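# Hold the wooden spatula upright above the mat

## Task

Using one gripper, lift the wooden spatula and keep it motionless in the air above the mat with its long axis vertical; either end may point up. Only finger pads may touch it, nothing may be knocked over, and you must call finished_scene yourself while it is still held this way (see the reference image "manual").

## Robot and tools

Robot: two 6-joint arms, left_arm and right_arm, each with a parallel two-finger gripper and a wrist camera. Every per-joint list uses this order: waist, shoulder, elbow, wrist pitch, wrist yaw, wrist roll. Nominal ranges in rad: waist -2.618..3.054, shoulder 0..3.142, elbow 0..3.142, wrist pitch -1.571..1.571, wrist yaw -1.571..1.571, wrist roll -2.094..2.094. The true end of a joint may differ by up to 0.059 rad either way.

Frames: the scene frame has +z up, its origin at table-top height midway between the nominal bases, and +x pointing out over the table. left_arm sits on the +y side (this is not the image side). Actual bases: left_arm at (0, +0.299, +0.019) m, right_arm at (-0.012, -0.344, +0.030) m, both turned only slightly about z. Hand positions, hand quaternions (wxyz), targets and wrist-camera poses are reported in that arm's own base frame. Fixed cameras and the table use the scene frame. On the gripper, the fingers extend along its +z and close along its y. end_effector_position is the point between the pads, roughly 1 cm back from the tips. Reported poses can be off by a few cm, more when the arm is stretched out.

execute_actions(actions, cameras): actions is a list of actions. Each action is a table of at most 15 rows, and each row is one 1/30 s control step; if a table is shorter, its last row repeats until 15 steps. A row is one flat list of 14 numbers in [-1, 1] covering both arms: left_arm's 6 joint values, then its opening, then right_arm's 6 joint values and its opening. The joint values are offsets, not poses. They are measured from the Joint targets as they stood when that action began, not from the previous row, so sending the same offset again moves the joint further. Scale: 1.0 equals 2.224 rad for waist, shoulder and elbow, and 8.485 rad for the three wrist joints. The opening is absolute: +1 fully open, -1 closed. An action that would push a joint more than 0.059 rad beyond its range is rejected for both arms. cameras lists camera names, or ["all"] or []. Images come back only when actions is empty or cameras asks for them.

move(target, speed, blend, opening_speed, grip_force, blocking, cameras): drives all joints together along smooth paths. target is one 14-number row, laid out as above, or a list of up to 15 such rows. All offsets in every row count from the current Joint targets. Each row's two openings are absolute. Other arguments:
- speed: rad/s for the joint with the longest way to go, 0.01 to 12.57, default 0.5; one value or one per target.
- blend: corner rounding in rad between list targets; 0 means stop at each one.
- opening_speed: how fast the commanded opening changes, per second on the -1..+1 scale, at least 0.2. Use it to close gently.
- grip_force: newtons per finger pad, 10 to 50. It stays set once given; lower values close slowly.
- blocking=false: returns after about 0.5 s while the move continues.
The result adds a "move:" line with the outcome: done, off_target (resting more than 0.035 rad from target), moving, held or fault, possibly with limits=held. Paths do not avoid obstacles or the other arm, and faster contact hits harder.

wait(seconds 0..10, cameras): lets time pass while the last commands hold. stop(cameras): brakes a running move. zoom_image(camera, region=[x0,y0,x1,y1]): a magnified crop from that camera's latest image, at most 504 px in each direction. show_instructions(): shows the reference image(s). read_manual(section="licences"): licence texts only. finished_scene(scene): ends the current scene; pass its number. This cannot be undone.

Cameras: cam_head_left, cam_head_right, cam_high, cam_low (each 504x504), cam_left_wrist and cam_right_wrist (672x504, fisheye).

Reading results:
- Joint positions and Joint velocities: one block per arm, six joints in rad or rad/s, then the pad gap in m (0.094 is fully open). Velocities may be summarized as "within noise".
- Joint targets: the reference for your next offsets.
- Tool commands: each gripper's current opening command. To leave a gripper unchanged, send that value again, because 0 is a real half-open command.
- grip_measured: finger opening on the command scale. It reads slightly wide when empty and a few hundredths below the part's width when squeezing it.
- Joint torques: N m with offsets and noise; the first three joints wrap at ±28.
- Step readings: joint angles at some control steps.
- "joint sent to its limit": a joint was driven to its end.
- "joint command not followed": the clearance check changed some targets.
- MOTOR HOT (75 °C) and OVER-TEMPERATURE FAULT (90 °C, the arm folds up and stops working) are heat warnings.

Motion rules: each step, a joint target can lead its measured angle by at most 0.339 rad (first three joints) or 2.2 rad (wrist joints). If the targets would put the gripper more than 200 mm from where it is now, they are scaled back. To stop an arm pressing on something, command its targets back past the measured positions. Sending all-zero offsets re-commands the current targets.

Gripping: close slowly with opening_speed on anything fragile. Squeeze force climbs about 1 N per 0.001 below the touch reading, then jumps to the full limit. Open well above grip_measured to release.

Avoid:
- contact between the two arms, including closing one gripper on the other's fingers;
- the wrist-camera cable touching objects, which counts as hand contact;
- fast impacts with the table or fixtures;
- dropping or flinging the held object, or releasing it while it moves;
- knocking items over or off the table;
- long holds with the arm stretched out or pushing toward an unreachable pose, which heats the motors.
Loose objects may occasionally get a small push from outside.

Each tool is called after "Request:" in YAML: its name, and indented under it one key for each argument.

Reference images:

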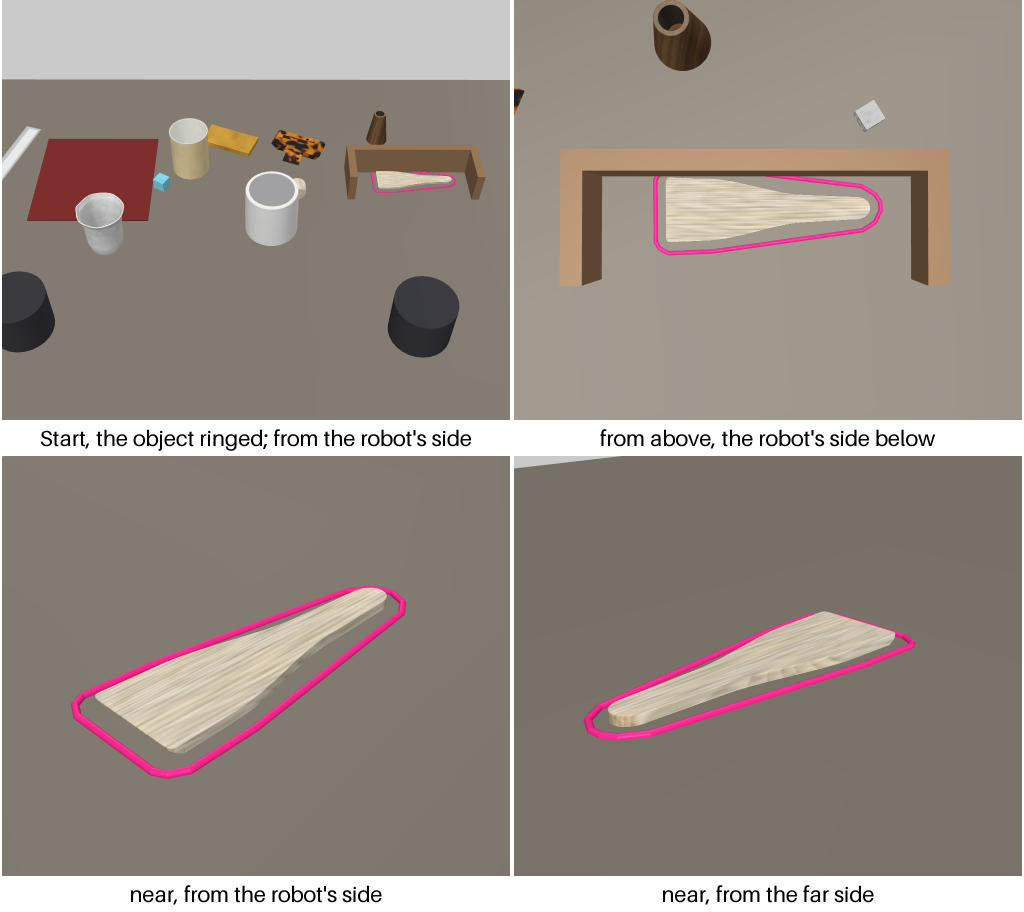

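## Session

Request:
execute_actions:
  actions: []

Scene clock: 0.00 s.
left_arm: end_effector_position=(+0.3901, -0.0238, +0.1474) grip_measured=+1.000 end_effector_quat_wxyz=(+0.676, +0.033, +0.734, -0.055) | right_arm: end_effector_position=(+0.3884, +0.0106, +0.1402) grip_measured=+1.000 end_effector_quat_wxyz=(+0.670, -0.015, +0.742, +0.010)
Joint positions: left_arm=[-0.011 1.53 0.271 1.178 0.114 -0.026 0.094] | right_arm=[0.016 1.533 0.259 1.171 -0.02 -0.008 0.094]
Joint velocities: within noise
Joint torques (N m): no reading
Heat: left arm: 29 °C; right arm: 28 °C.
Joint targets: left_arm=[-0.011 1.522 0.281 1.189 0.114 -0.025] | right_arm=[0.016 1.527 0.267 1.172 -0.020 -0.007]
Tool commands: left_gripper/opening=+1.0 right_gripper/opening=+1.0

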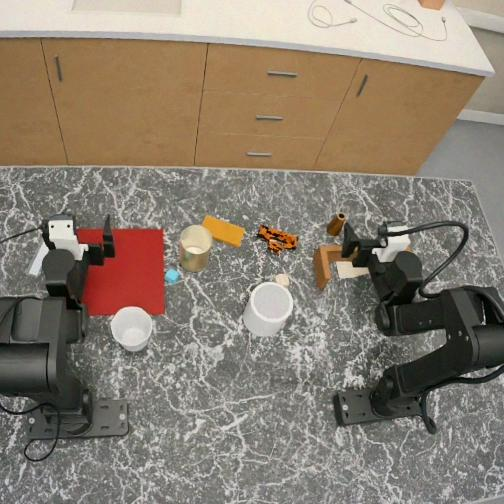

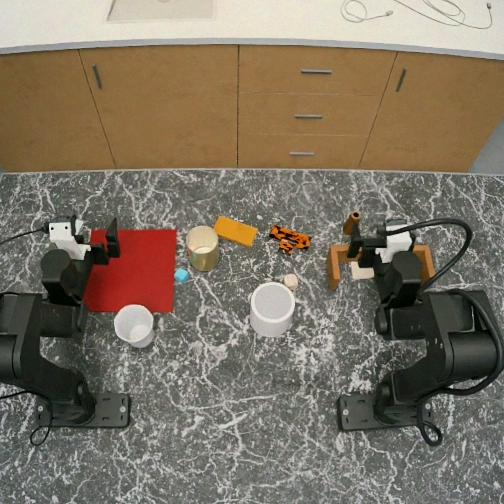

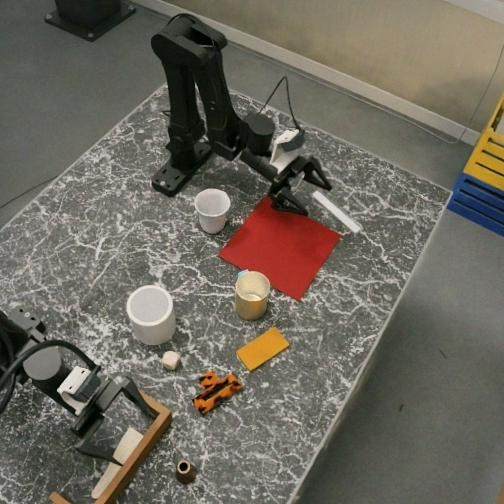

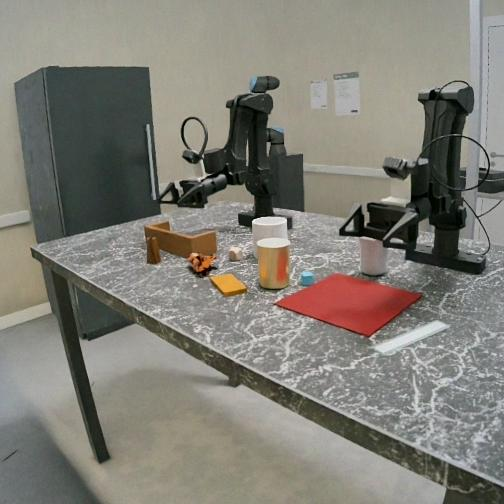

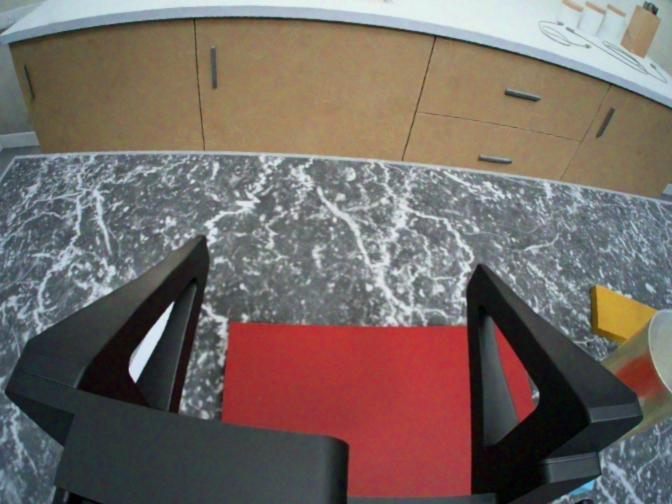

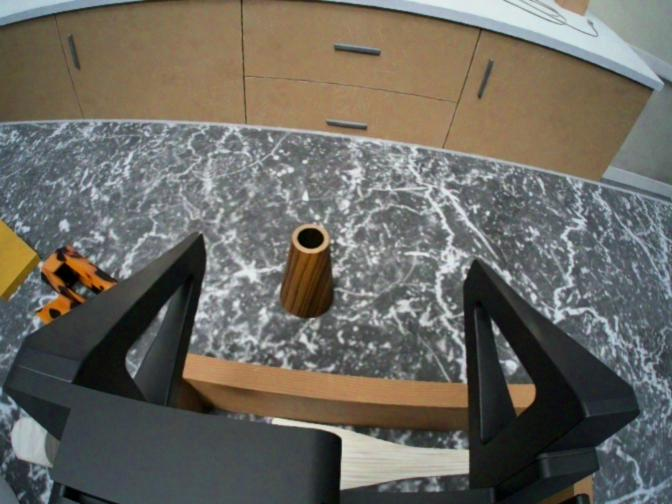

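Request:
move:
  target:
    - [0.2,0,0,0,0,0,1,-0.045,0.0103,0.3296,-0.1735,0,0.0825,1]
    - [0.45,0,0,0,0,0,1,-0.0854,0.1911,0.6623,-0.2983,0.0024,0.1655,1]
  blend: 0.2
  speed: 1.3
  cameras: ["cam_right_wrist","cam_head_right","cam_high"]

Scene clock: 107.20 s.
left_arm: end_effector_position=(+0.2323, +0.3143, +0.1474) grip_measured=+1.000 end_effector_quat_wxyz=(+0.620, -0.321, +0.661, +0.274) | right_arm: end_effector_position=(+0.3609, -0.0589, +0.1184) grip_measured=+1.000 end_effector_quat_wxyz=(-0.005, +0.702, +0.712, +0.006)
Joint positions: left_arm=[0.985 1.53 0.271 1.178 0.115 -0.026 0.094] | right_arm=[-0.172 1.934 1.708 -1.346 -0.015 1.386 0.094]
Joint torques (N m): left_arm=[0.36 -5.18 5 1.88 0.01 -0.02] | right_arm=[-0.2 -7.61 9.13 0.08 0.16 0.1]
Heat: left arm: 36 °C; right arm: 30 °C.
Joint targets: left_arm=[0.990 1.522 0.281 1.189 0.114 -0.025] | right_arm=[-0.174 1.952 1.740 -1.359 0.001 1.398]
move: done
Images, in order (width x height): cam_head_right 504x504, cam_high 504x504, cam_right_wrist 672x504.

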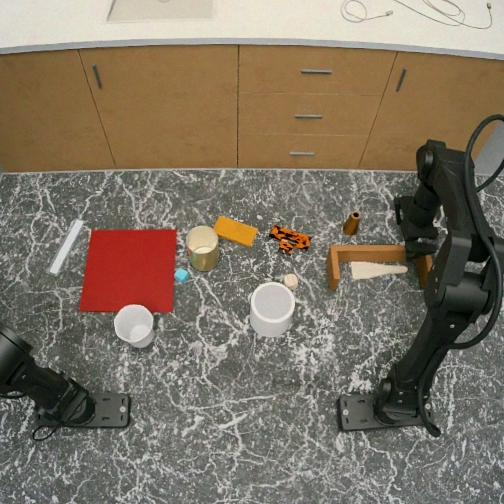

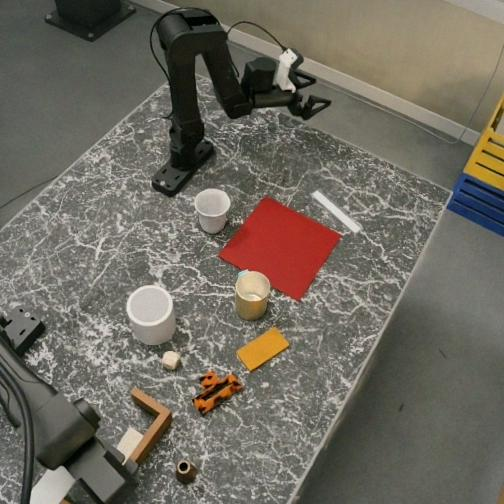

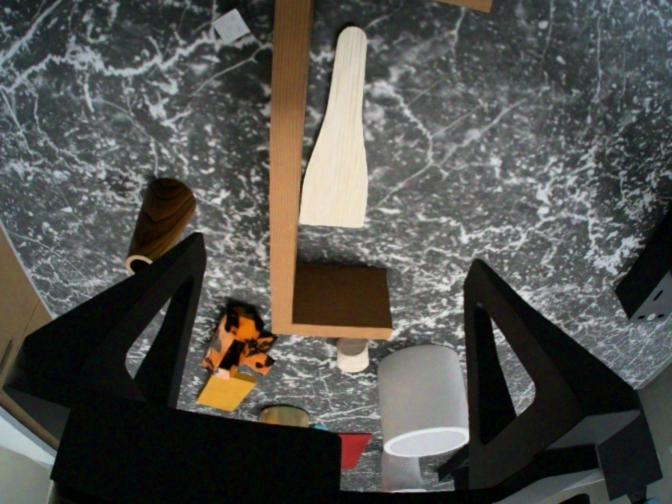

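Request:
move:
  target: [0,0,0,0,0,0,1,0.001,-0.0895,-0.2446,0.0666,0,0,-0.45]
  speed: 0.6
  cameras: ["cam_right_wrist","cam_head_right"]

Scene clock: 179.27 s.
left_arm: end_effector_position=(+0.2323, +0.3143, +0.1474) grip_measured=+1.000 end_effector_quat_wxyz=(+0.620, -0.321, +0.661, +0.274) | right_arm: end_effector_position=(+0.3548, -0.0579, +0.0451) grip_measured=-0.448 end_effector_quat_wxyz=(+0.071, +0.700, +0.709, +0.058)
Joint positions: left_arm=[0.985 1.53 0.271 1.178 0.115 -0.026 0.094] | right_arm=[-0.172 1.787 1.203 -0.804 -0.015 1.388 0.026]
Joint torques (N m): left_arm=[0.4 -5.2 4.94 1.86 0.02 0] | right_arm=[-0.01 -10.5 6.04 0.69 0.16 0.09]
Heat: left arm: 38 °C; right arm: 36 °C.
Joint targets: left_arm=[0.990 1.522 0.281 1.189 0.114 -0.025] | right_arm=[-0.172 1.753 1.196 -0.794 0.001 1.397]
move: done
Images, in order (width x height): cam_head_right 504x504, cam_right_wrist 672x504.

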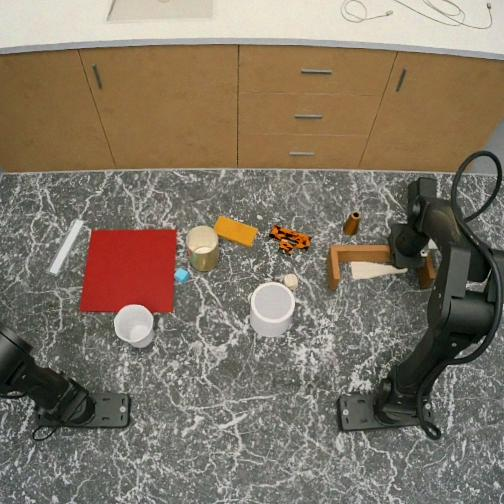

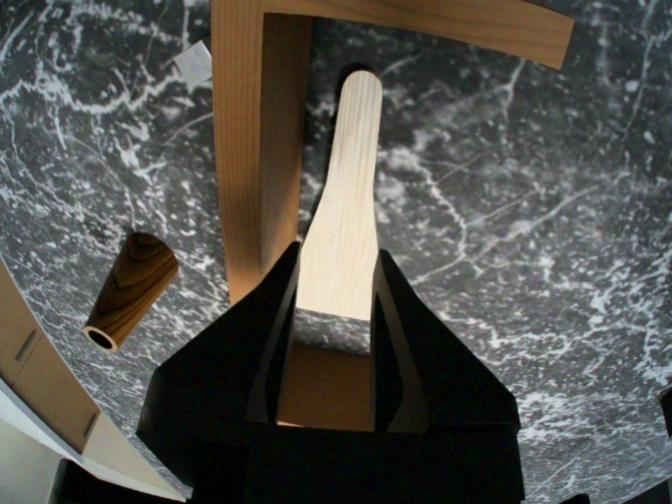

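Request:
move:
  target:
    - [0,0,0,0,0,0,1,-0.0182,-0.0292,-0.0454,0.0117,0.0015,-0.0035,-0.51]
    - [0,0,0,0,0,0,1,-0.0182,0.0216,-0.0656,0.0302,0.0015,-0.0035,-0.51]
  speed: 0.4
  blend: 0.01
  cameras: ["cam_right_wrist"]

Scene clock: 210.07 s.
left_arm: end_effector_position=(+0.2323, +0.3143, +0.1474) grip_measured=+1.000 end_effector_quat_wxyz=(+0.620, -0.321, +0.661, +0.274) | right_arm: end_effector_position=(+0.3621, -0.0759, +0.0156) grip_measured=-0.508 end_effector_quat_wxyz=(+0.117, +0.706, +0.694, +0.080)
Joint positions: left_arm=[0.985 1.53 0.271 1.178 0.115 -0.026 0.094] | right_arm=[-0.212 1.792 1.055 -0.549 -0.005 1.376 0.023]
Joint torques (N m): left_arm=[0.39 -5.16 5.01 1.87 0 -0.01] | right_arm=[-0.02 -6.86 5.98 0.87 0.19 -0.08]
Heat: left arm: 39 °C; right arm: 33 °C.
Joint targets: left_arm=[0.990 1.522 0.281 1.189 0.114 -0.025] | right_arm=[-0.212 1.800 1.050 -0.538 0.013 1.368]
move: done
Images, in order (width x height): cam_right_wrist 672x504.

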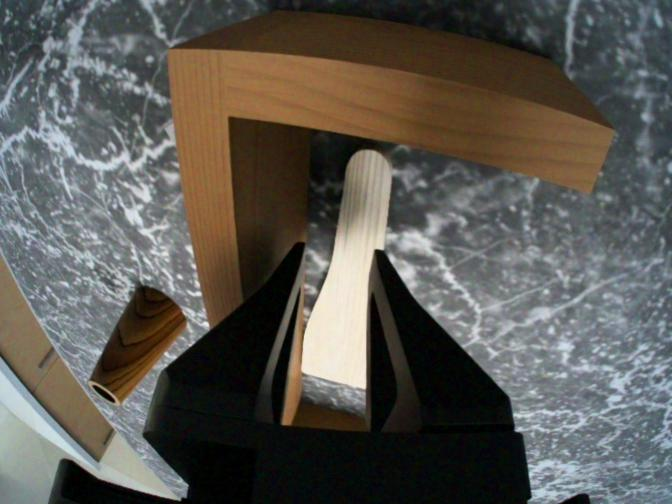

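Request:
move:
  target: [0,0,0,0,0,0,1,0,0.0351,-0.0171,0.0119,0,0,-0.51]
  speed: 0.15
  cameras: ["cam_right_wrist"]

Scene clock: 226.53 s.
left_arm: end_effector_position=(+0.2323, +0.3143, +0.1474) grip_measured=+1.000 end_effector_quat_wxyz=(+0.620, -0.321, +0.661, +0.274) | right_arm: end_effector_position=(+0.3650, -0.0766, -0.0026) grip_measured=-0.508 end_effector_quat_wxyz=(+0.116, +0.705, +0.695, +0.079)
Joint positions: left_arm=[0.985 1.53 0.271 1.178 0.115 -0.026 0.094] | right_arm=[-0.212 1.84 1.035 -0.483 -0.004 1.374 0.023]
Joint torques (N m): left_arm=[0.4 -5.2 4.96 1.86 0 0] | right_arm=[-0.05 -4.77 4.49 1.24 0.19 -0.07]
Heat: left arm: 39 °C; right arm: 31 °C.
Joint targets: left_arm=[0.990 1.522 0.281 1.189 0.114 -0.025] | right_arm=[-0.212 1.879 1.012 -0.437 0.014 1.367]
move: off_target (right_arm); right_arm: the wrist pitch is farthest, 0.046 rad from its target
Images, in order (width x height): cam_right_wrist 672x504.

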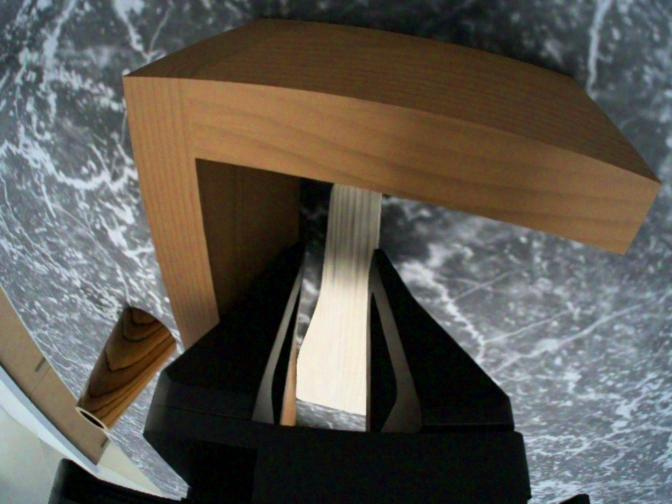

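Request:
move:
  target:
    - [0,0,0,0,0,0,1,0,-0.040,0.0126,-0.01155,0,0,-0.51]
    - [0,0,0,0,0,0,1,0,-0.0052,-0.0058,0.0004,0,0,-0.51]
  speed: [0.3,0.12]
  cameras: ["cam_right_wrist"]

Scene clock: 245.90 s.
left_arm: end_effector_position=(+0.2323, +0.3143, +0.1474) grip_measured=+1.000 end_effector_quat_wxyz=(+0.620, -0.321, +0.661, +0.274) | right_arm: end_effector_position=(+0.3646, -0.0765, -0.0063) grip_measured=-0.508 end_effector_quat_wxyz=(+0.120, +0.705, +0.695, +0.081)
Joint positions: left_arm=[0.985 1.53 0.271 1.178 0.115 -0.026 0.094] | right_arm=[-0.212 1.841 1.016 -0.455 -0.004 1.374 0.023]
Joint torques (N m): left_arm=[0.4 -5.2 5.01 1.85 -0.01 0] | right_arm=[-0.02 -5.74 4.85 0.99 0.19 -0.07]
Heat: left arm: 39 °C; right arm: 31 °C.
Joint targets: left_arm=[0.990 1.522 0.281 1.189 0.114 -0.025] | right_arm=[-0.212 1.867 0.999 -0.433 0.013 1.368]
move: done
Images, in order (width x height): cam_right_wrist 672x504.

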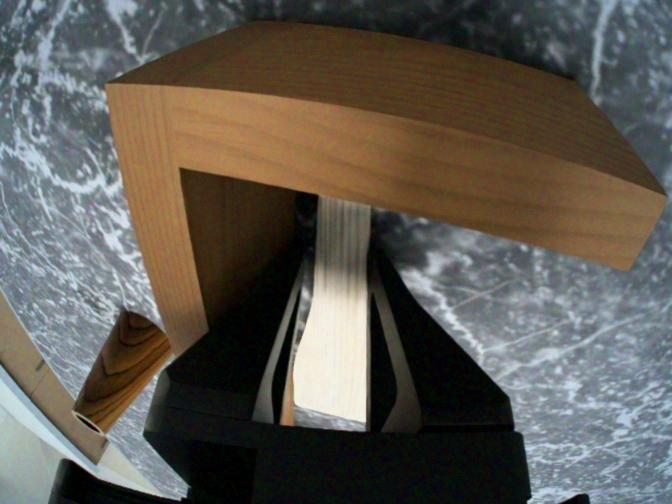

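Request:
move:
  target: [0,0,0,0,0,0,1,0,0,0,0,0,0,-0.8]
  opening_speed: 0.3
  grip_force: 30
  cameras: ["cam_right_wrist"]

Scene clock: 256.37 s.
left_arm: end_effector_position=(+0.2323, +0.3143, +0.1474) grip_measured=+1.000 end_effector_quat_wxyz=(+0.620, -0.321, +0.661, +0.274) | right_arm: end_effector_position=(+0.3658, -0.0769, -0.0068) grip_measured=-0.798 end_effector_quat_wxyz=(+0.122, +0.704, +0.695, +0.082)
Joint positions: left_arm=[0.985 1.53 0.271 1.178 0.115 -0.026 0.094] | right_arm=[-0.212 1.844 1.016 -0.448 -0.004 1.372 0.009]
Joint velocities: left_arm=[within noise] | right_arm=[-0.012 -0.002 -0.007 -0.051 0.037 0.007 0.006]
Joint torques (N m): left_arm=[0.42 -5.18 5 1.86 0.01 0] | right_arm=[-0.08 -5.97 4.88 0.92 0.19 -0.05]
Heat: left arm: 39 °C; right arm: 30 °C.
Joint targets: left_arm=[0.990 1.522 0.281 1.189 0.114 -0.025] | right_arm=[-0.212 1.867 0.999 -0.433 0.013 1.368]
grip_force (N): 30, 30
move: done
Images, in order (width x height): cam_right_wrist 672x504.

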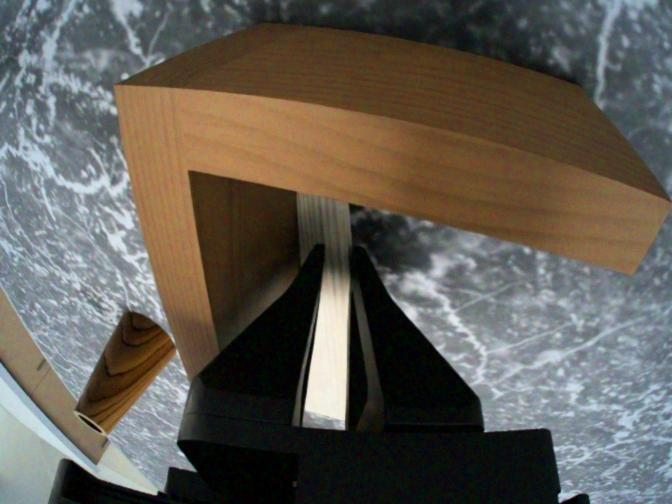

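Request:
zoom_image:
  camera: "cam_right_wrist"
  region: [230, 160, 450, 440]

Scaled by 1.800 from the camera's 672x504 image, which has a finer 960x720 frame.

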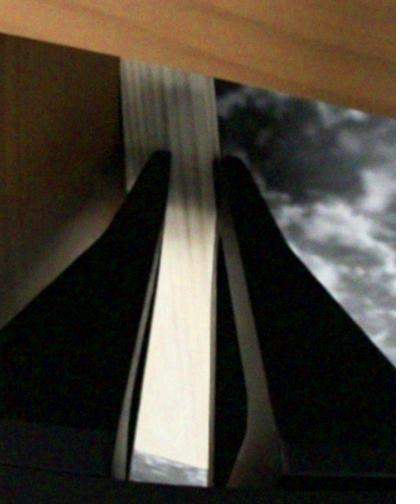

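Request:
move:
  target:
    - [0,0,0,0,0,0,1,0,-0.0517,0.0117,-0.0165,0,0,-0.8]
    - [0,0,0,0,0,0,1,0.0764,-0.0517,0.0117,-0.0165,0,0.0182,-0.98]
    - [0,0,0,0,0,0,1,0.0764,-0.0153,-0.018,0,0,0.0182,-0.98]
    - [0,0,0,0,0,0,1,0.0764,-0.1052,-0.1254,0.0046,0,0.0182,-0.98]
    - [0,0,0,0,0,0,1,0.0764,-0.2091,-0.0121,-0.0516,0,0.0182,-0.98]
  speed: [0.4,0.4,0.15,0.25,0.5]
  cameras: ["cam_right_wrist","cam_head_right"]

Scene clock: 313.30 s.
left_arm: end_effector_position=(+0.2323, +0.3143, +0.1474) grip_measured=+1.000 end_effector_quat_wxyz=(+0.620, -0.321, +0.661, +0.274) | right_arm: end_effector_position=(+0.2850, -0.0106, +0.0779) grip_measured=-0.978 end_effector_quat_wxyz=(+0.088, +0.697, +0.707, +0.080)
Joint positions: left_arm=[0.985 1.53 0.271 1.178 0.115 -0.026 0.094] | right_arm=[-0.041 1.421 0.947 -0.858 0 1.515 0.001]
Joint torques (N m): left_arm=[0.44 -5.15 4.98 1.87 0 0] | right_arm=[-0.12 -6.23 8.85 0.52 0.16 0.06]
Heat: left arm: 40 °C; right arm: 30 °C.
Joint targets: left_arm=[0.990 1.522 0.281 1.189 0.114 -0.025] | right_arm=[-0.043 1.402 0.972 -0.871 0.014 1.522]
grip_force (N): 30, 30
move: done
Images, in order (width x height): cam_head_right 504x504, cam_right_wrist 672x504.

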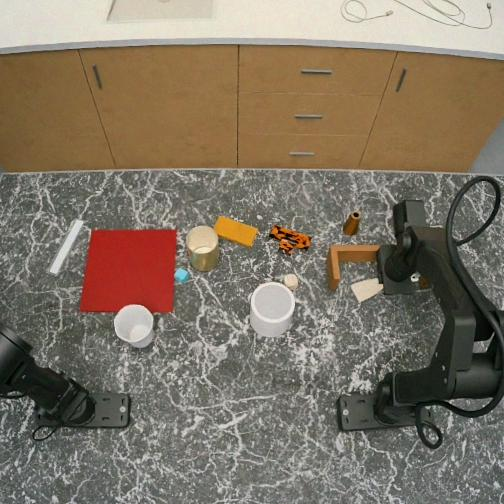

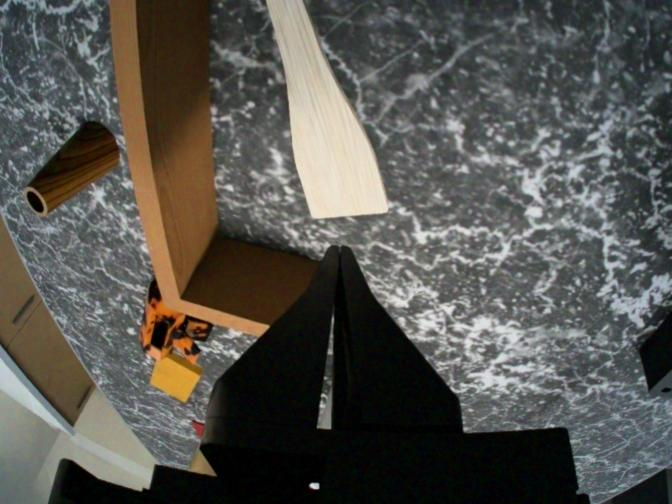

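Request:
move:
  target: [0,0,0,0,0,0,1,-0.0342,0.214,0.1547,-0.017,0,-0.0563,-0.36]
  speed: 0.7
  cameras: ["cam_right_wrist"]
  grip_force: 50

Scene clock: 353.93 s.
left_arm: end_effector_position=(+0.2323, +0.3143, +0.1474) grip_measured=+1.000 end_effector_quat_wxyz=(+0.620, -0.321, +0.661, +0.274) | right_arm: end_effector_position=(+0.3285, -0.0370, +0.0359) grip_measured=-0.362 end_effector_quat_wxyz=(-0.008, +0.551, +0.835, -0.004)
Joint positions: left_arm=[0.985 1.53 0.271 1.178 0.115 -0.026 0.094] | right_arm=[-0.116 1.869 1.287 -1.006 0 1.051 0.03]
Joint torques (N m): left_arm=[0.38 -5.2 5.03 1.87 0.01 0] | right_arm=[-0.24 -7.34 8.58 0.08 0.16 -0.07]
Heat: left arm: 41 °C; right arm: 33 °C.
Joint targets: left_arm=[0.990 1.522 0.281 1.189 0.114 -0.025] | right_arm=[-0.119 1.878 1.316 -1.015 0.013 1.044]
move: done
Images, in order (width x height): cam_right_wrist 672x504.

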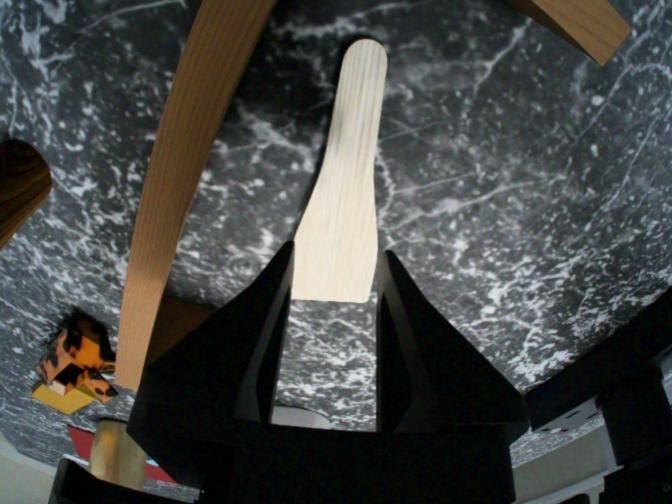

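Request:
move:
  target:
    - [0,0,0,0,0,0,1,0,0.0265,-0.0809,0.0286,0,0,-0.36]
    - [0,0,0,0,0,0,1,0,0.0265,-0.0809,0.0286,0,0,-0.9]
  speed: 0.25
  opening_speed: 0.5
  cameras: ["cam_right_wrist"]

Scene clock: 372.93 s.
left_arm: end_effector_position=(+0.2323, +0.3143, +0.1474) grip_measured=+1.000 end_effector_quat_wxyz=(+0.620, -0.321, +0.661, +0.274) | right_arm: end_effector_position=(+0.3301, -0.0371, -0.0094) grip_measured=-0.897 end_effector_quat_wxyz=(+0.007, +0.550, +0.835, +0.004)
Joint positions: left_arm=[0.985 1.53 0.271 1.178 0.115 -0.026 0.094] | right_arm=[-0.116 1.917 1.154 -0.791 -0.001 1.05 0.005]
Joint torques (N m): left_arm=[0.42 -5.2 5.03 1.87 0.01 -0.01] | right_arm=[-0.31 -6.53 4.57 0.44 0.17 -0.07]
Heat: left arm: 41 °C; right arm: 33 °C.
Joint targets: left_arm=[0.990 1.522 0.281 1.189 0.114 -0.025] | right_arm=[-0.119 1.937 1.136 -0.773 0.014 1.044]
move: done; target 2's new numbers were sent with right_arm's wrist pitch 0.038 rad from that target
Images, in order (width x height): cam_right_wrist 672x504.

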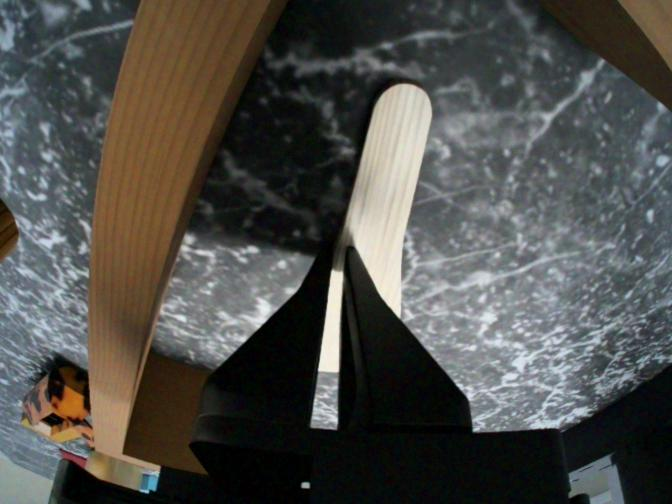

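Request:
move:
  target:
    - [0,0,0,0,0,0,1,0,-0.031,0.0072,-0.0099,0,0,-0.9]
    - [0,0,0,0,0,0,1,-0.0054,-0.031,0.0072,-0.0099,0,-0.0016,-0.36]
  speed: 0.3
  cameras: ["cam_right_wrist"]

Scene clock: 390.27 s.
left_arm: end_effector_position=(+0.2323, +0.3143, +0.1474) grip_measured=+1.000 end_effector_quat_wxyz=(+0.620, -0.321, +0.661, +0.274) | right_arm: end_effector_position=(+0.3171, -0.0394, -0.0052) grip_measured=-0.362 end_effector_quat_wxyz=(-0.012, +0.550, +0.835, -0.005)
Joint positions: left_arm=[0.985 1.53 0.271 1.178 0.115 -0.026 0.094] | right_arm=[-0.127 1.903 1.154 -0.848 -0.001 1.037 0.03]
Joint torques (N m): left_arm=[0.4 -5.19 4.98 1.86 0.01 -0.01] | right_arm=[-0.25 -10.82 5.71 0.07 0.16 -0.07]
Heat: left arm: 41 °C; right arm: 32 °C.
Joint targets: left_arm=[0.990 1.522 0.281 1.189 0.114 -0.025] | right_arm=[-0.131 1.868 1.152 -0.856 0.013 1.031]
move: done
Images, in order (width x height): cam_right_wrist 672x504.

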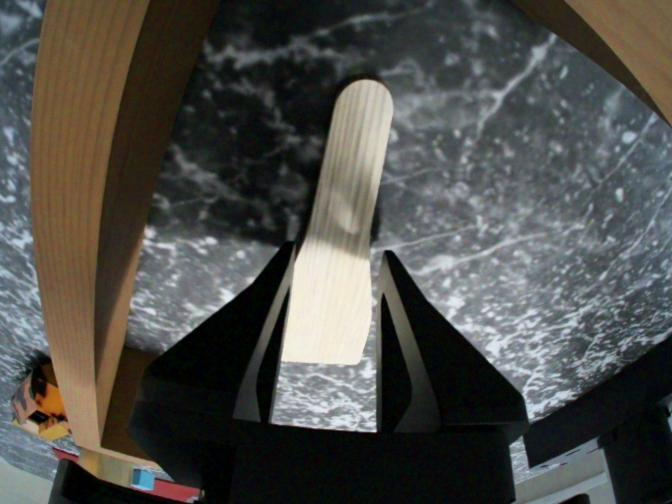

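Request:
move:
  target: [0,0,0,0,0,0,1,0,0.0333,-0.0198,0.009,0,0,-0.36]
  speed: 0.12
  cameras: ["cam_right_wrist"]

Scene clock: 407.83 s.
left_arm: end_effector_position=(+0.2323, +0.3143, +0.1474) grip_measured=+1.000 end_effector_quat_wxyz=(+0.620, -0.321, +0.661, +0.274) | right_arm: end_effector_position=(+0.3154, -0.0392, -0.0091) grip_measured=-0.362 end_effector_quat_wxyz=(-0.011, +0.549, +0.836, -0.005)
Joint positions: left_arm=[0.985 1.53 0.271 1.178 0.115 -0.026 0.094] | right_arm=[-0.127 1.903 1.136 -0.828 -0.001 1.035 0.03]
Joint torques (N m): left_arm=[0.42 -5.18 4.98 1.87 0.01 0] | right_arm=[-0.27 -4.93 3.74 0.69 0.16 -0.06]
Heat: left arm: 41 °C; right arm: 32 °C.
Joint targets: left_arm=[0.990 1.522 0.281 1.189 0.114 -0.025] | right_arm=[-0.131 1.942 1.108 -0.780 0.013 1.031]
move: off_target (right_arm); right_arm: the wrist pitch is farthest, 0.049 rad from its target
Images, in order (width x height): cam_right_wrist 672x504.

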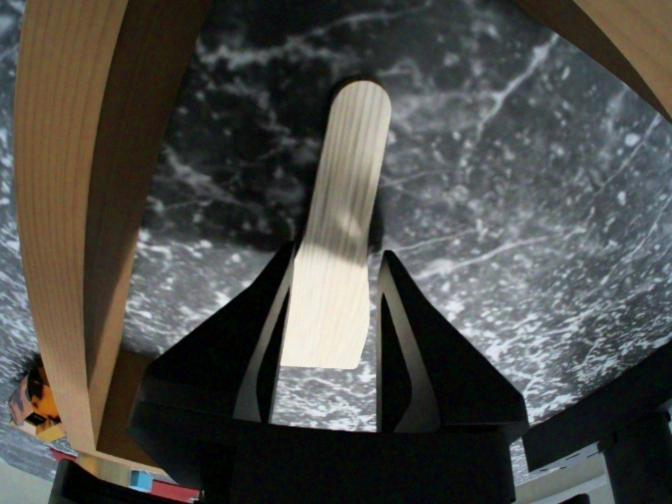

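Request:
move:
  target: [0,0,0,0,0,0,1,0,0.0076,-0.0108,0.005,0,0,-0.36]
  speed: 0.1
  cameras: ["cam_right_wrist"]

Scene clock: 424.23 s.
left_arm: end_effector_position=(+0.2323, +0.3143, +0.1474) grip_measured=+1.000 end_effector_quat_wxyz=(+0.620, -0.321, +0.661, +0.274) | right_arm: end_effector_position=(+0.3153, -0.0392, -0.0109) grip_measured=-0.362 end_effector_quat_wxyz=(-0.009, +0.549, +0.836, -0.004)
Joint positions: left_arm=[0.985 1.53 0.271 1.178 0.115 -0.026 0.094] | right_arm=[-0.127 1.903 1.128 -0.816 -0.001 1.035 0.03]
Joint torques (N m): left_arm=[0.4 -5.23 5.01 1.87 0 0] | right_arm=[-0.29 -3.59 2.55 1.03 0.16 -0.04]
Heat: left arm: 42 °C; right arm: 31 °C.
Joint targets: left_arm=[0.990 1.522 0.281 1.189 0.114 -0.025] | right_arm=[-0.131 1.959 1.084 -0.738 0.013 1.031]
move: off_target (right_arm); right_arm: the wrist pitch is farthest, 0.079 rad from its target
Images, in order (width x height): cam_right_wrist 672x504.

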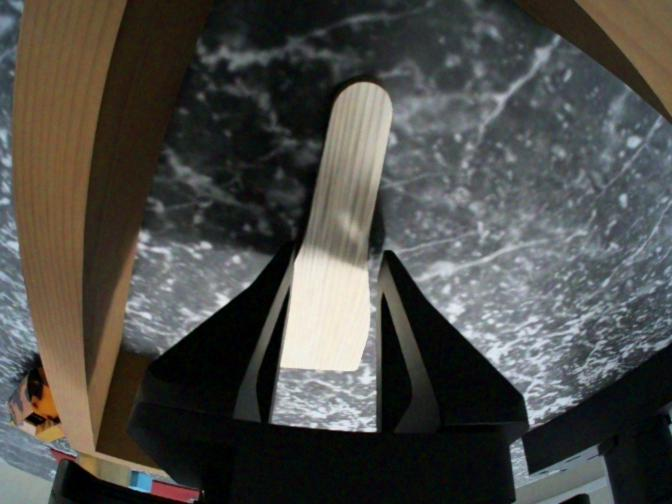

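Request:
zoom_image:
  camera: "cam_right_wrist"
  region: [260, 180, 420, 300]

Request:
zoom_image:
  camera: "cam_right_wrist"
  region: [290, 60, 420, 160]

Scaled by 3.150 from the camera's 672x504 image, which has a finer 960x720 frame.

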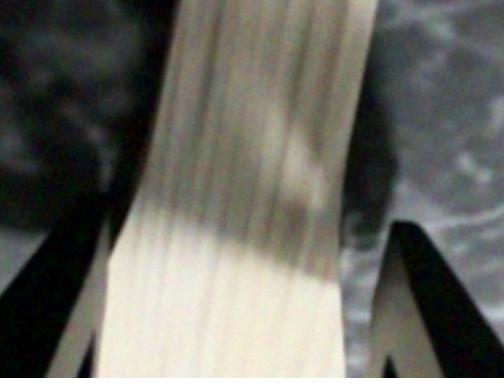

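Scaled by 3.877 from the camera's 672x504 image, which has a finer 960x720 frame.

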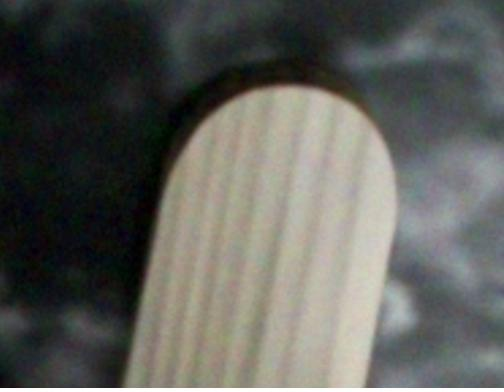

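Request:
move:
  target:
    - [0,0,0,0,0,0,1,0,-0.0076,0.0108,-0.005,0,0,-0.36]
    - [0,0,0,0,0,0,1,0,-0.0076,0.0108,-0.005,0,0,-0.85]
  speed: 0.3
  opening_speed: 0.5
  cameras: ["cam_right_wrist"]

Scene clock: 441.87 s.
left_arm: end_effector_position=(+0.2323, +0.3143, +0.1474) grip_measured=+1.000 end_effector_quat_wxyz=(+0.620, -0.321, +0.661, +0.274) | right_arm: end_effector_position=(+0.3233, -0.0378, -0.0100) grip_measured=-0.847 end_effector_quat_wxyz=(+0.000, +0.549, +0.836, +0.008)
Joint positions: left_arm=[0.985 1.53 0.271 1.178 0.115 -0.026 0.094] | right_arm=[-0.127 1.903 1.132 -0.792 -0.014 1.034 0.007]
Joint torques (N m): left_arm=[0.4 -5.2 4.97 1.87 0.01 0] | right_arm=[-0.28 -4.93 4.07 0.36 0.3 -0.05]
Heat: left arm: 42 °C; right arm: 30 °C.
Joint targets: left_arm=[0.990 1.522 0.281 1.189 0.114 -0.025] | right_arm=[-0.131 1.942 1.108 -0.780 0.013 1.031]
move: off_target (right_arm); target 2's new numbers were sent with right_arm's shoulder 0.039 rad from that target; right_arm: the shoulder is farthest, 0.039 rad from its target
Images, in order (width x height): cam_right_wrist 672x504.

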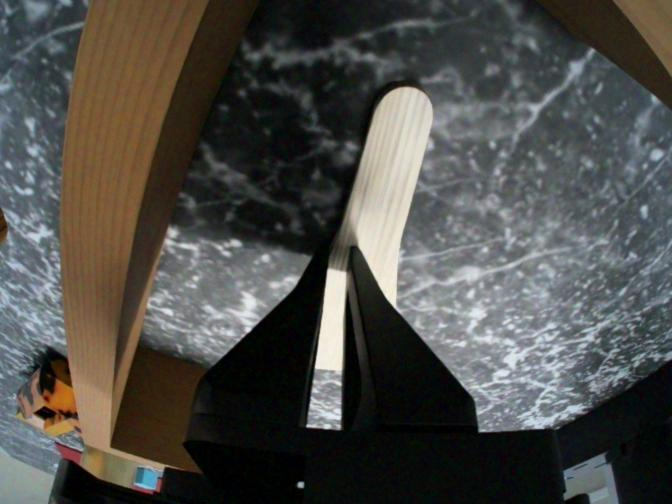

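Request:
move:
  target:
    - [0,0,0,0,0,0,1,0,-0.027,0.0022,-0.0078,0,0,-0.85]
    - [0,0,0,0,0,0,1,-0.0022,-0.027,0.0022,-0.0078,0,0,-0.2]
    - [0,0,0,0,0,0,1,-0.0022,-0.0108,-0.0189,0.0052,0,0,-0.2]
  speed: [0.3,0.3,0.12]
  cameras: ["cam_right_wrist"]

Request:
zoom_image:
  camera: "cam_right_wrist"
  region: [250, 180, 430, 300]

Scene clock: 483.10 s.
left_arm: end_effector_position=(+0.2323, +0.3143, +0.1474) grip_measured=+1.000 end_effector_quat_wxyz=(+0.620, -0.321, +0.661, +0.274) | right_arm: end_effector_position=(+0.3080, -0.0389, -0.0102) grip_measured=-0.202 end_effector_quat_wxyz=(-0.014, +0.549, +0.835, -0.005)
Joint positions: left_arm=[0.985 1.53 0.271 1.178 0.115 -0.026 0.094] | right_arm=[-0.131 1.885 1.106 -0.822 -0.004 1.033 0.037]
Joint torques (N m): left_arm=[0.4 -5.19 4.96 1.86 0.02 0] | right_arm=[-0.38 -5.22 2.81 1.1 0.17 -0.04]
Heat: left arm: 42 °C; right arm: 30 °C.
Joint targets: left_arm=[0.990 1.522 0.281 1.189 0.114 -0.025] | right_arm=[-0.136 1.918 1.066 -0.736 0.013 1.031]
move: off_target (right_arm); right_arm: the wrist pitch is farthest, 0.086 rad from its target
Images, in order (width x height): cam_right_wrist 672x504.

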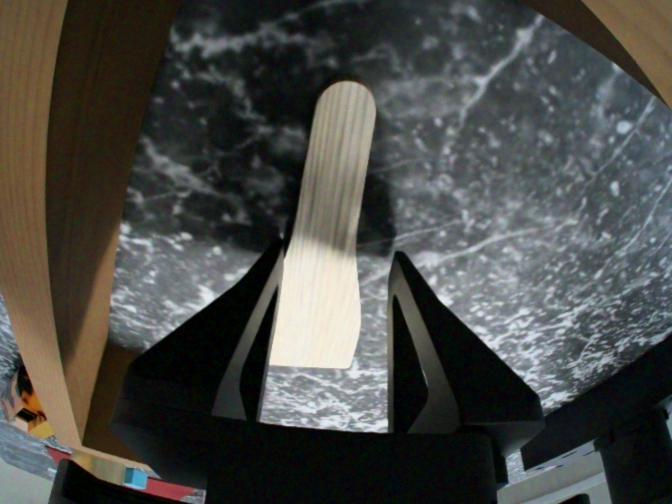

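Scaled by 2.800 from the camera's 672x504 image, which has a finer 960x720 frame.

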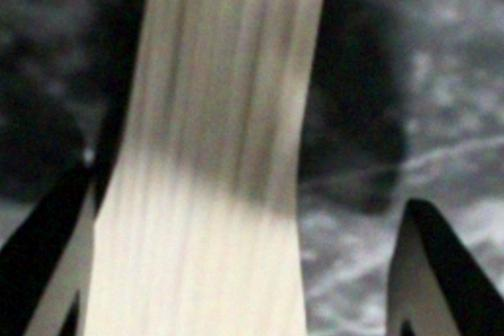

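Request:
move:
  target:
    - [0,0,0,0,0,0,1,0.0072,-0.0841,-0.0288,0.0017,0,0.0019,-0.25]
    - [0,0,0,0,0,0,1,0.0072,-0.0508,-0.0591,0.0168,0,0.0019,-0.25]
  speed: [0.3,0.12]
  cameras: ["cam_right_wrist"]

Request:
zoom_image:
  camera: "cam_right_wrist"
  region: [250, 180, 430, 300]

Scene clock: 519.43 s.
left_arm: end_effector_position=(+0.2323, +0.3143, +0.1474) grip_measured=+1.000 end_effector_quat_wxyz=(+0.620, -0.321, +0.661, +0.274) | right_arm: end_effector_position=(+0.3104, -0.0373, -0.0115) grip_measured=-0.248 end_effector_quat_wxyz=(+0.049, +0.548, +0.835, +0.026)
Joint positions: left_arm=[0.985 1.53 0.271 1.178 0.115 -0.026 0.094] | right_arm=[-0.124 1.78 0.954 -0.634 -0.002 1.037 0.035]
Joint torques (N m): left_arm=[0.39 -5.23 4.98 1.86 0 -0.01] | right_arm=[0.38 -4.98 4.44 0.85 0.16 0.09]
Heat: left arm: 42 °C; right arm: 29 °C.
Joint targets: left_arm=[0.990 1.522 0.281 1.189 0.114 -0.025] | right_arm=[-0.120 1.805 0.935 -0.594 0.013 1.047]
move: off_target (right_arm); right_arm: the wrist pitch is farthest, 0.040 rad from its target
Images, in order (width x height): cam_right_wrist 672x504.

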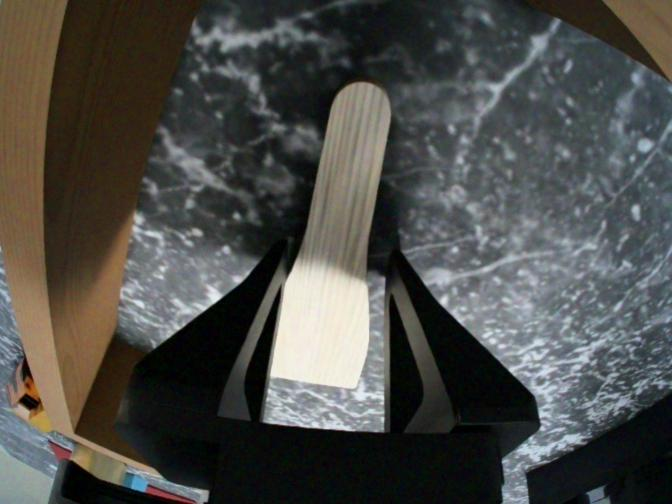

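Scaled by 2.800 from the camera's 672x504 image, which has a finer 960x720 frame.

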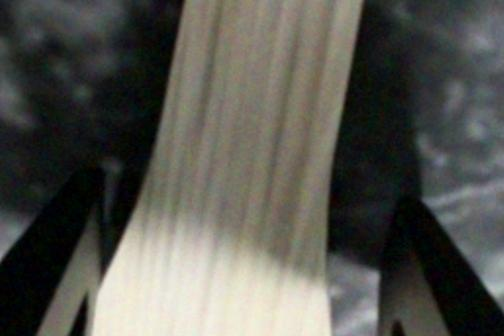

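Request:
move:
  target: [0,0,0,0,0,0,1,0,0,0,0,0,0,-0.85]
  opening_speed: 0.5
  cameras: ["cam_right_wrist"]

Scene clock: 526.90 s.
left_arm: end_effector_position=(+0.2323, +0.3143, +0.1474) grip_measured=+1.000 end_effector_quat_wxyz=(+0.620, -0.321, +0.661, +0.274) | right_arm: end_effector_position=(+0.3104, -0.0385, -0.0115) grip_measured=-0.489 end_effector_quat_wxyz=(+0.051, +0.548, +0.835, +0.023)
Joint positions: left_arm=[0.985 1.53 0.271 1.178 0.115 -0.026 0.094] | right_arm=[-0.124 1.78 0.954 -0.633 0.004 1.037 0.024]
Joint torques (N m): left_arm=[0.39 -5.19 4.98 1.86 -0.01 0] | right_arm=[0.39 -5.01 4.44 0.85 0.11 0.09]
Heat: left arm: 42 °C; right arm: 29 °C.
Joint targets: left_arm=[0.990 1.522 0.281 1.189 0.114 -0.025] | right_arm=[-0.120 1.805 0.935 -0.593 0.013 1.047]
move: off_target (right_arm); right_arm: the wrist pitch is farthest, 0.039 rad from its target
Images, in order (width x height): cam_right_wrist 672x504.

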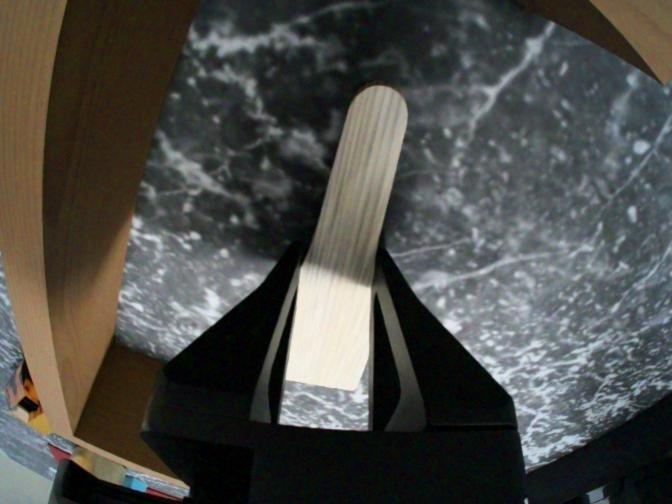

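Request:
move:
  target:
    - [0,0,0,0,0,0,1,0,-0.1731,0.1416,-0.0598,0,0,-0.85]
    - [0,0,0,0,0,0,1,0.2338,-0.2113,-0.0648,0.134,-0.0015,-0.1234,-0.85]
    - [0,0,0,0,0,0,1,0.5022,0.1367,0.1425,0.1709,-0.0015,-0.1234,-0.85]
  speed: [0.3,0.8,0.6]
  blend: 0.15
  cameras: ["cam_right_wrist","cam_head_right","cam_high","cam_low"]

Scene clock: 555.20 s.
left_arm: end_effector_position=(+0.2323, +0.3143, +0.1474) grip_measured=+1.000 end_effector_quat_wxyz=(+0.620, -0.321, +0.661, +0.274) | right_arm: end_effector_position=(+0.3269, +0.5103, +0.1853) grip_measured=-0.489 end_effector_quat_wxyz=(+0.606, -0.344, +0.635, +0.332)
Joint positions: left_arm=[0.985 1.53 0.271 1.178 0.115 -0.026 0.094] | right_arm=[1 2.099 1.22 0.834 0.003 0.005 0.024]
Joint torques (N m): left_arm=[0.42 -5.19 5.03 1.86 0.01 -0.01] | right_arm=[-0.23 -9.8 9.57 2.2 0 -0.07]
Heat: left arm: 43 °C; right arm: 30 °C.
Joint targets: left_arm=[0.990 1.522 0.281 1.189 0.114 -0.025] | right_arm=[0.997 2.109 1.252 0.857 0.001 0.000]
move: done
Images, in order (width x height): cam_head_right 504x504, cam_high 504x504, cam_low 504x504, cam_right_wrist 672x504.

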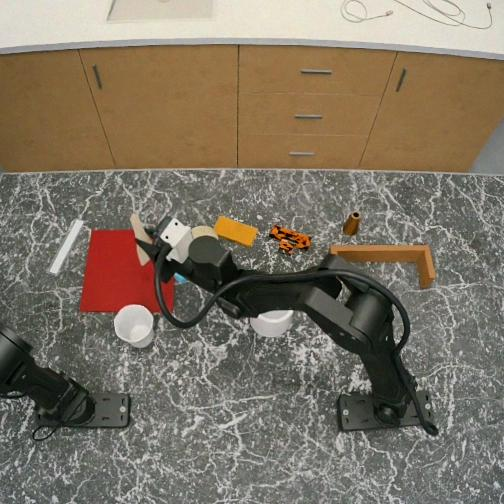

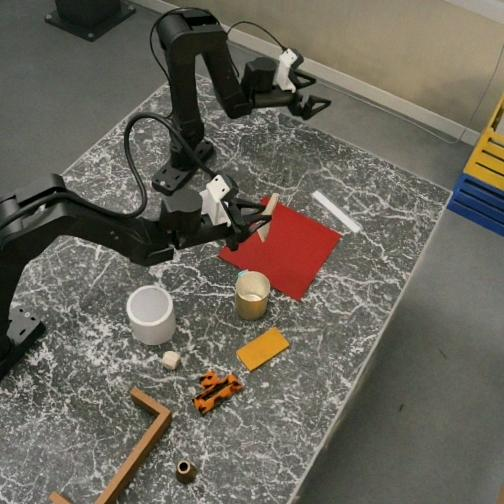

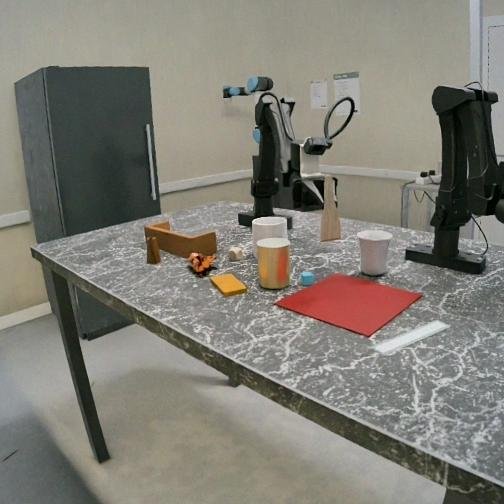

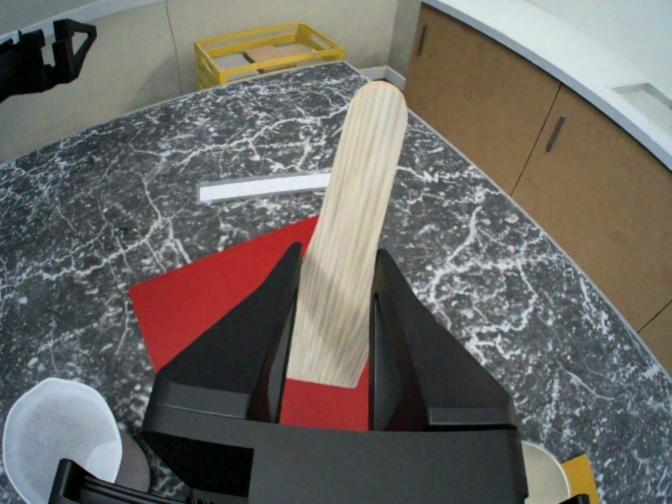

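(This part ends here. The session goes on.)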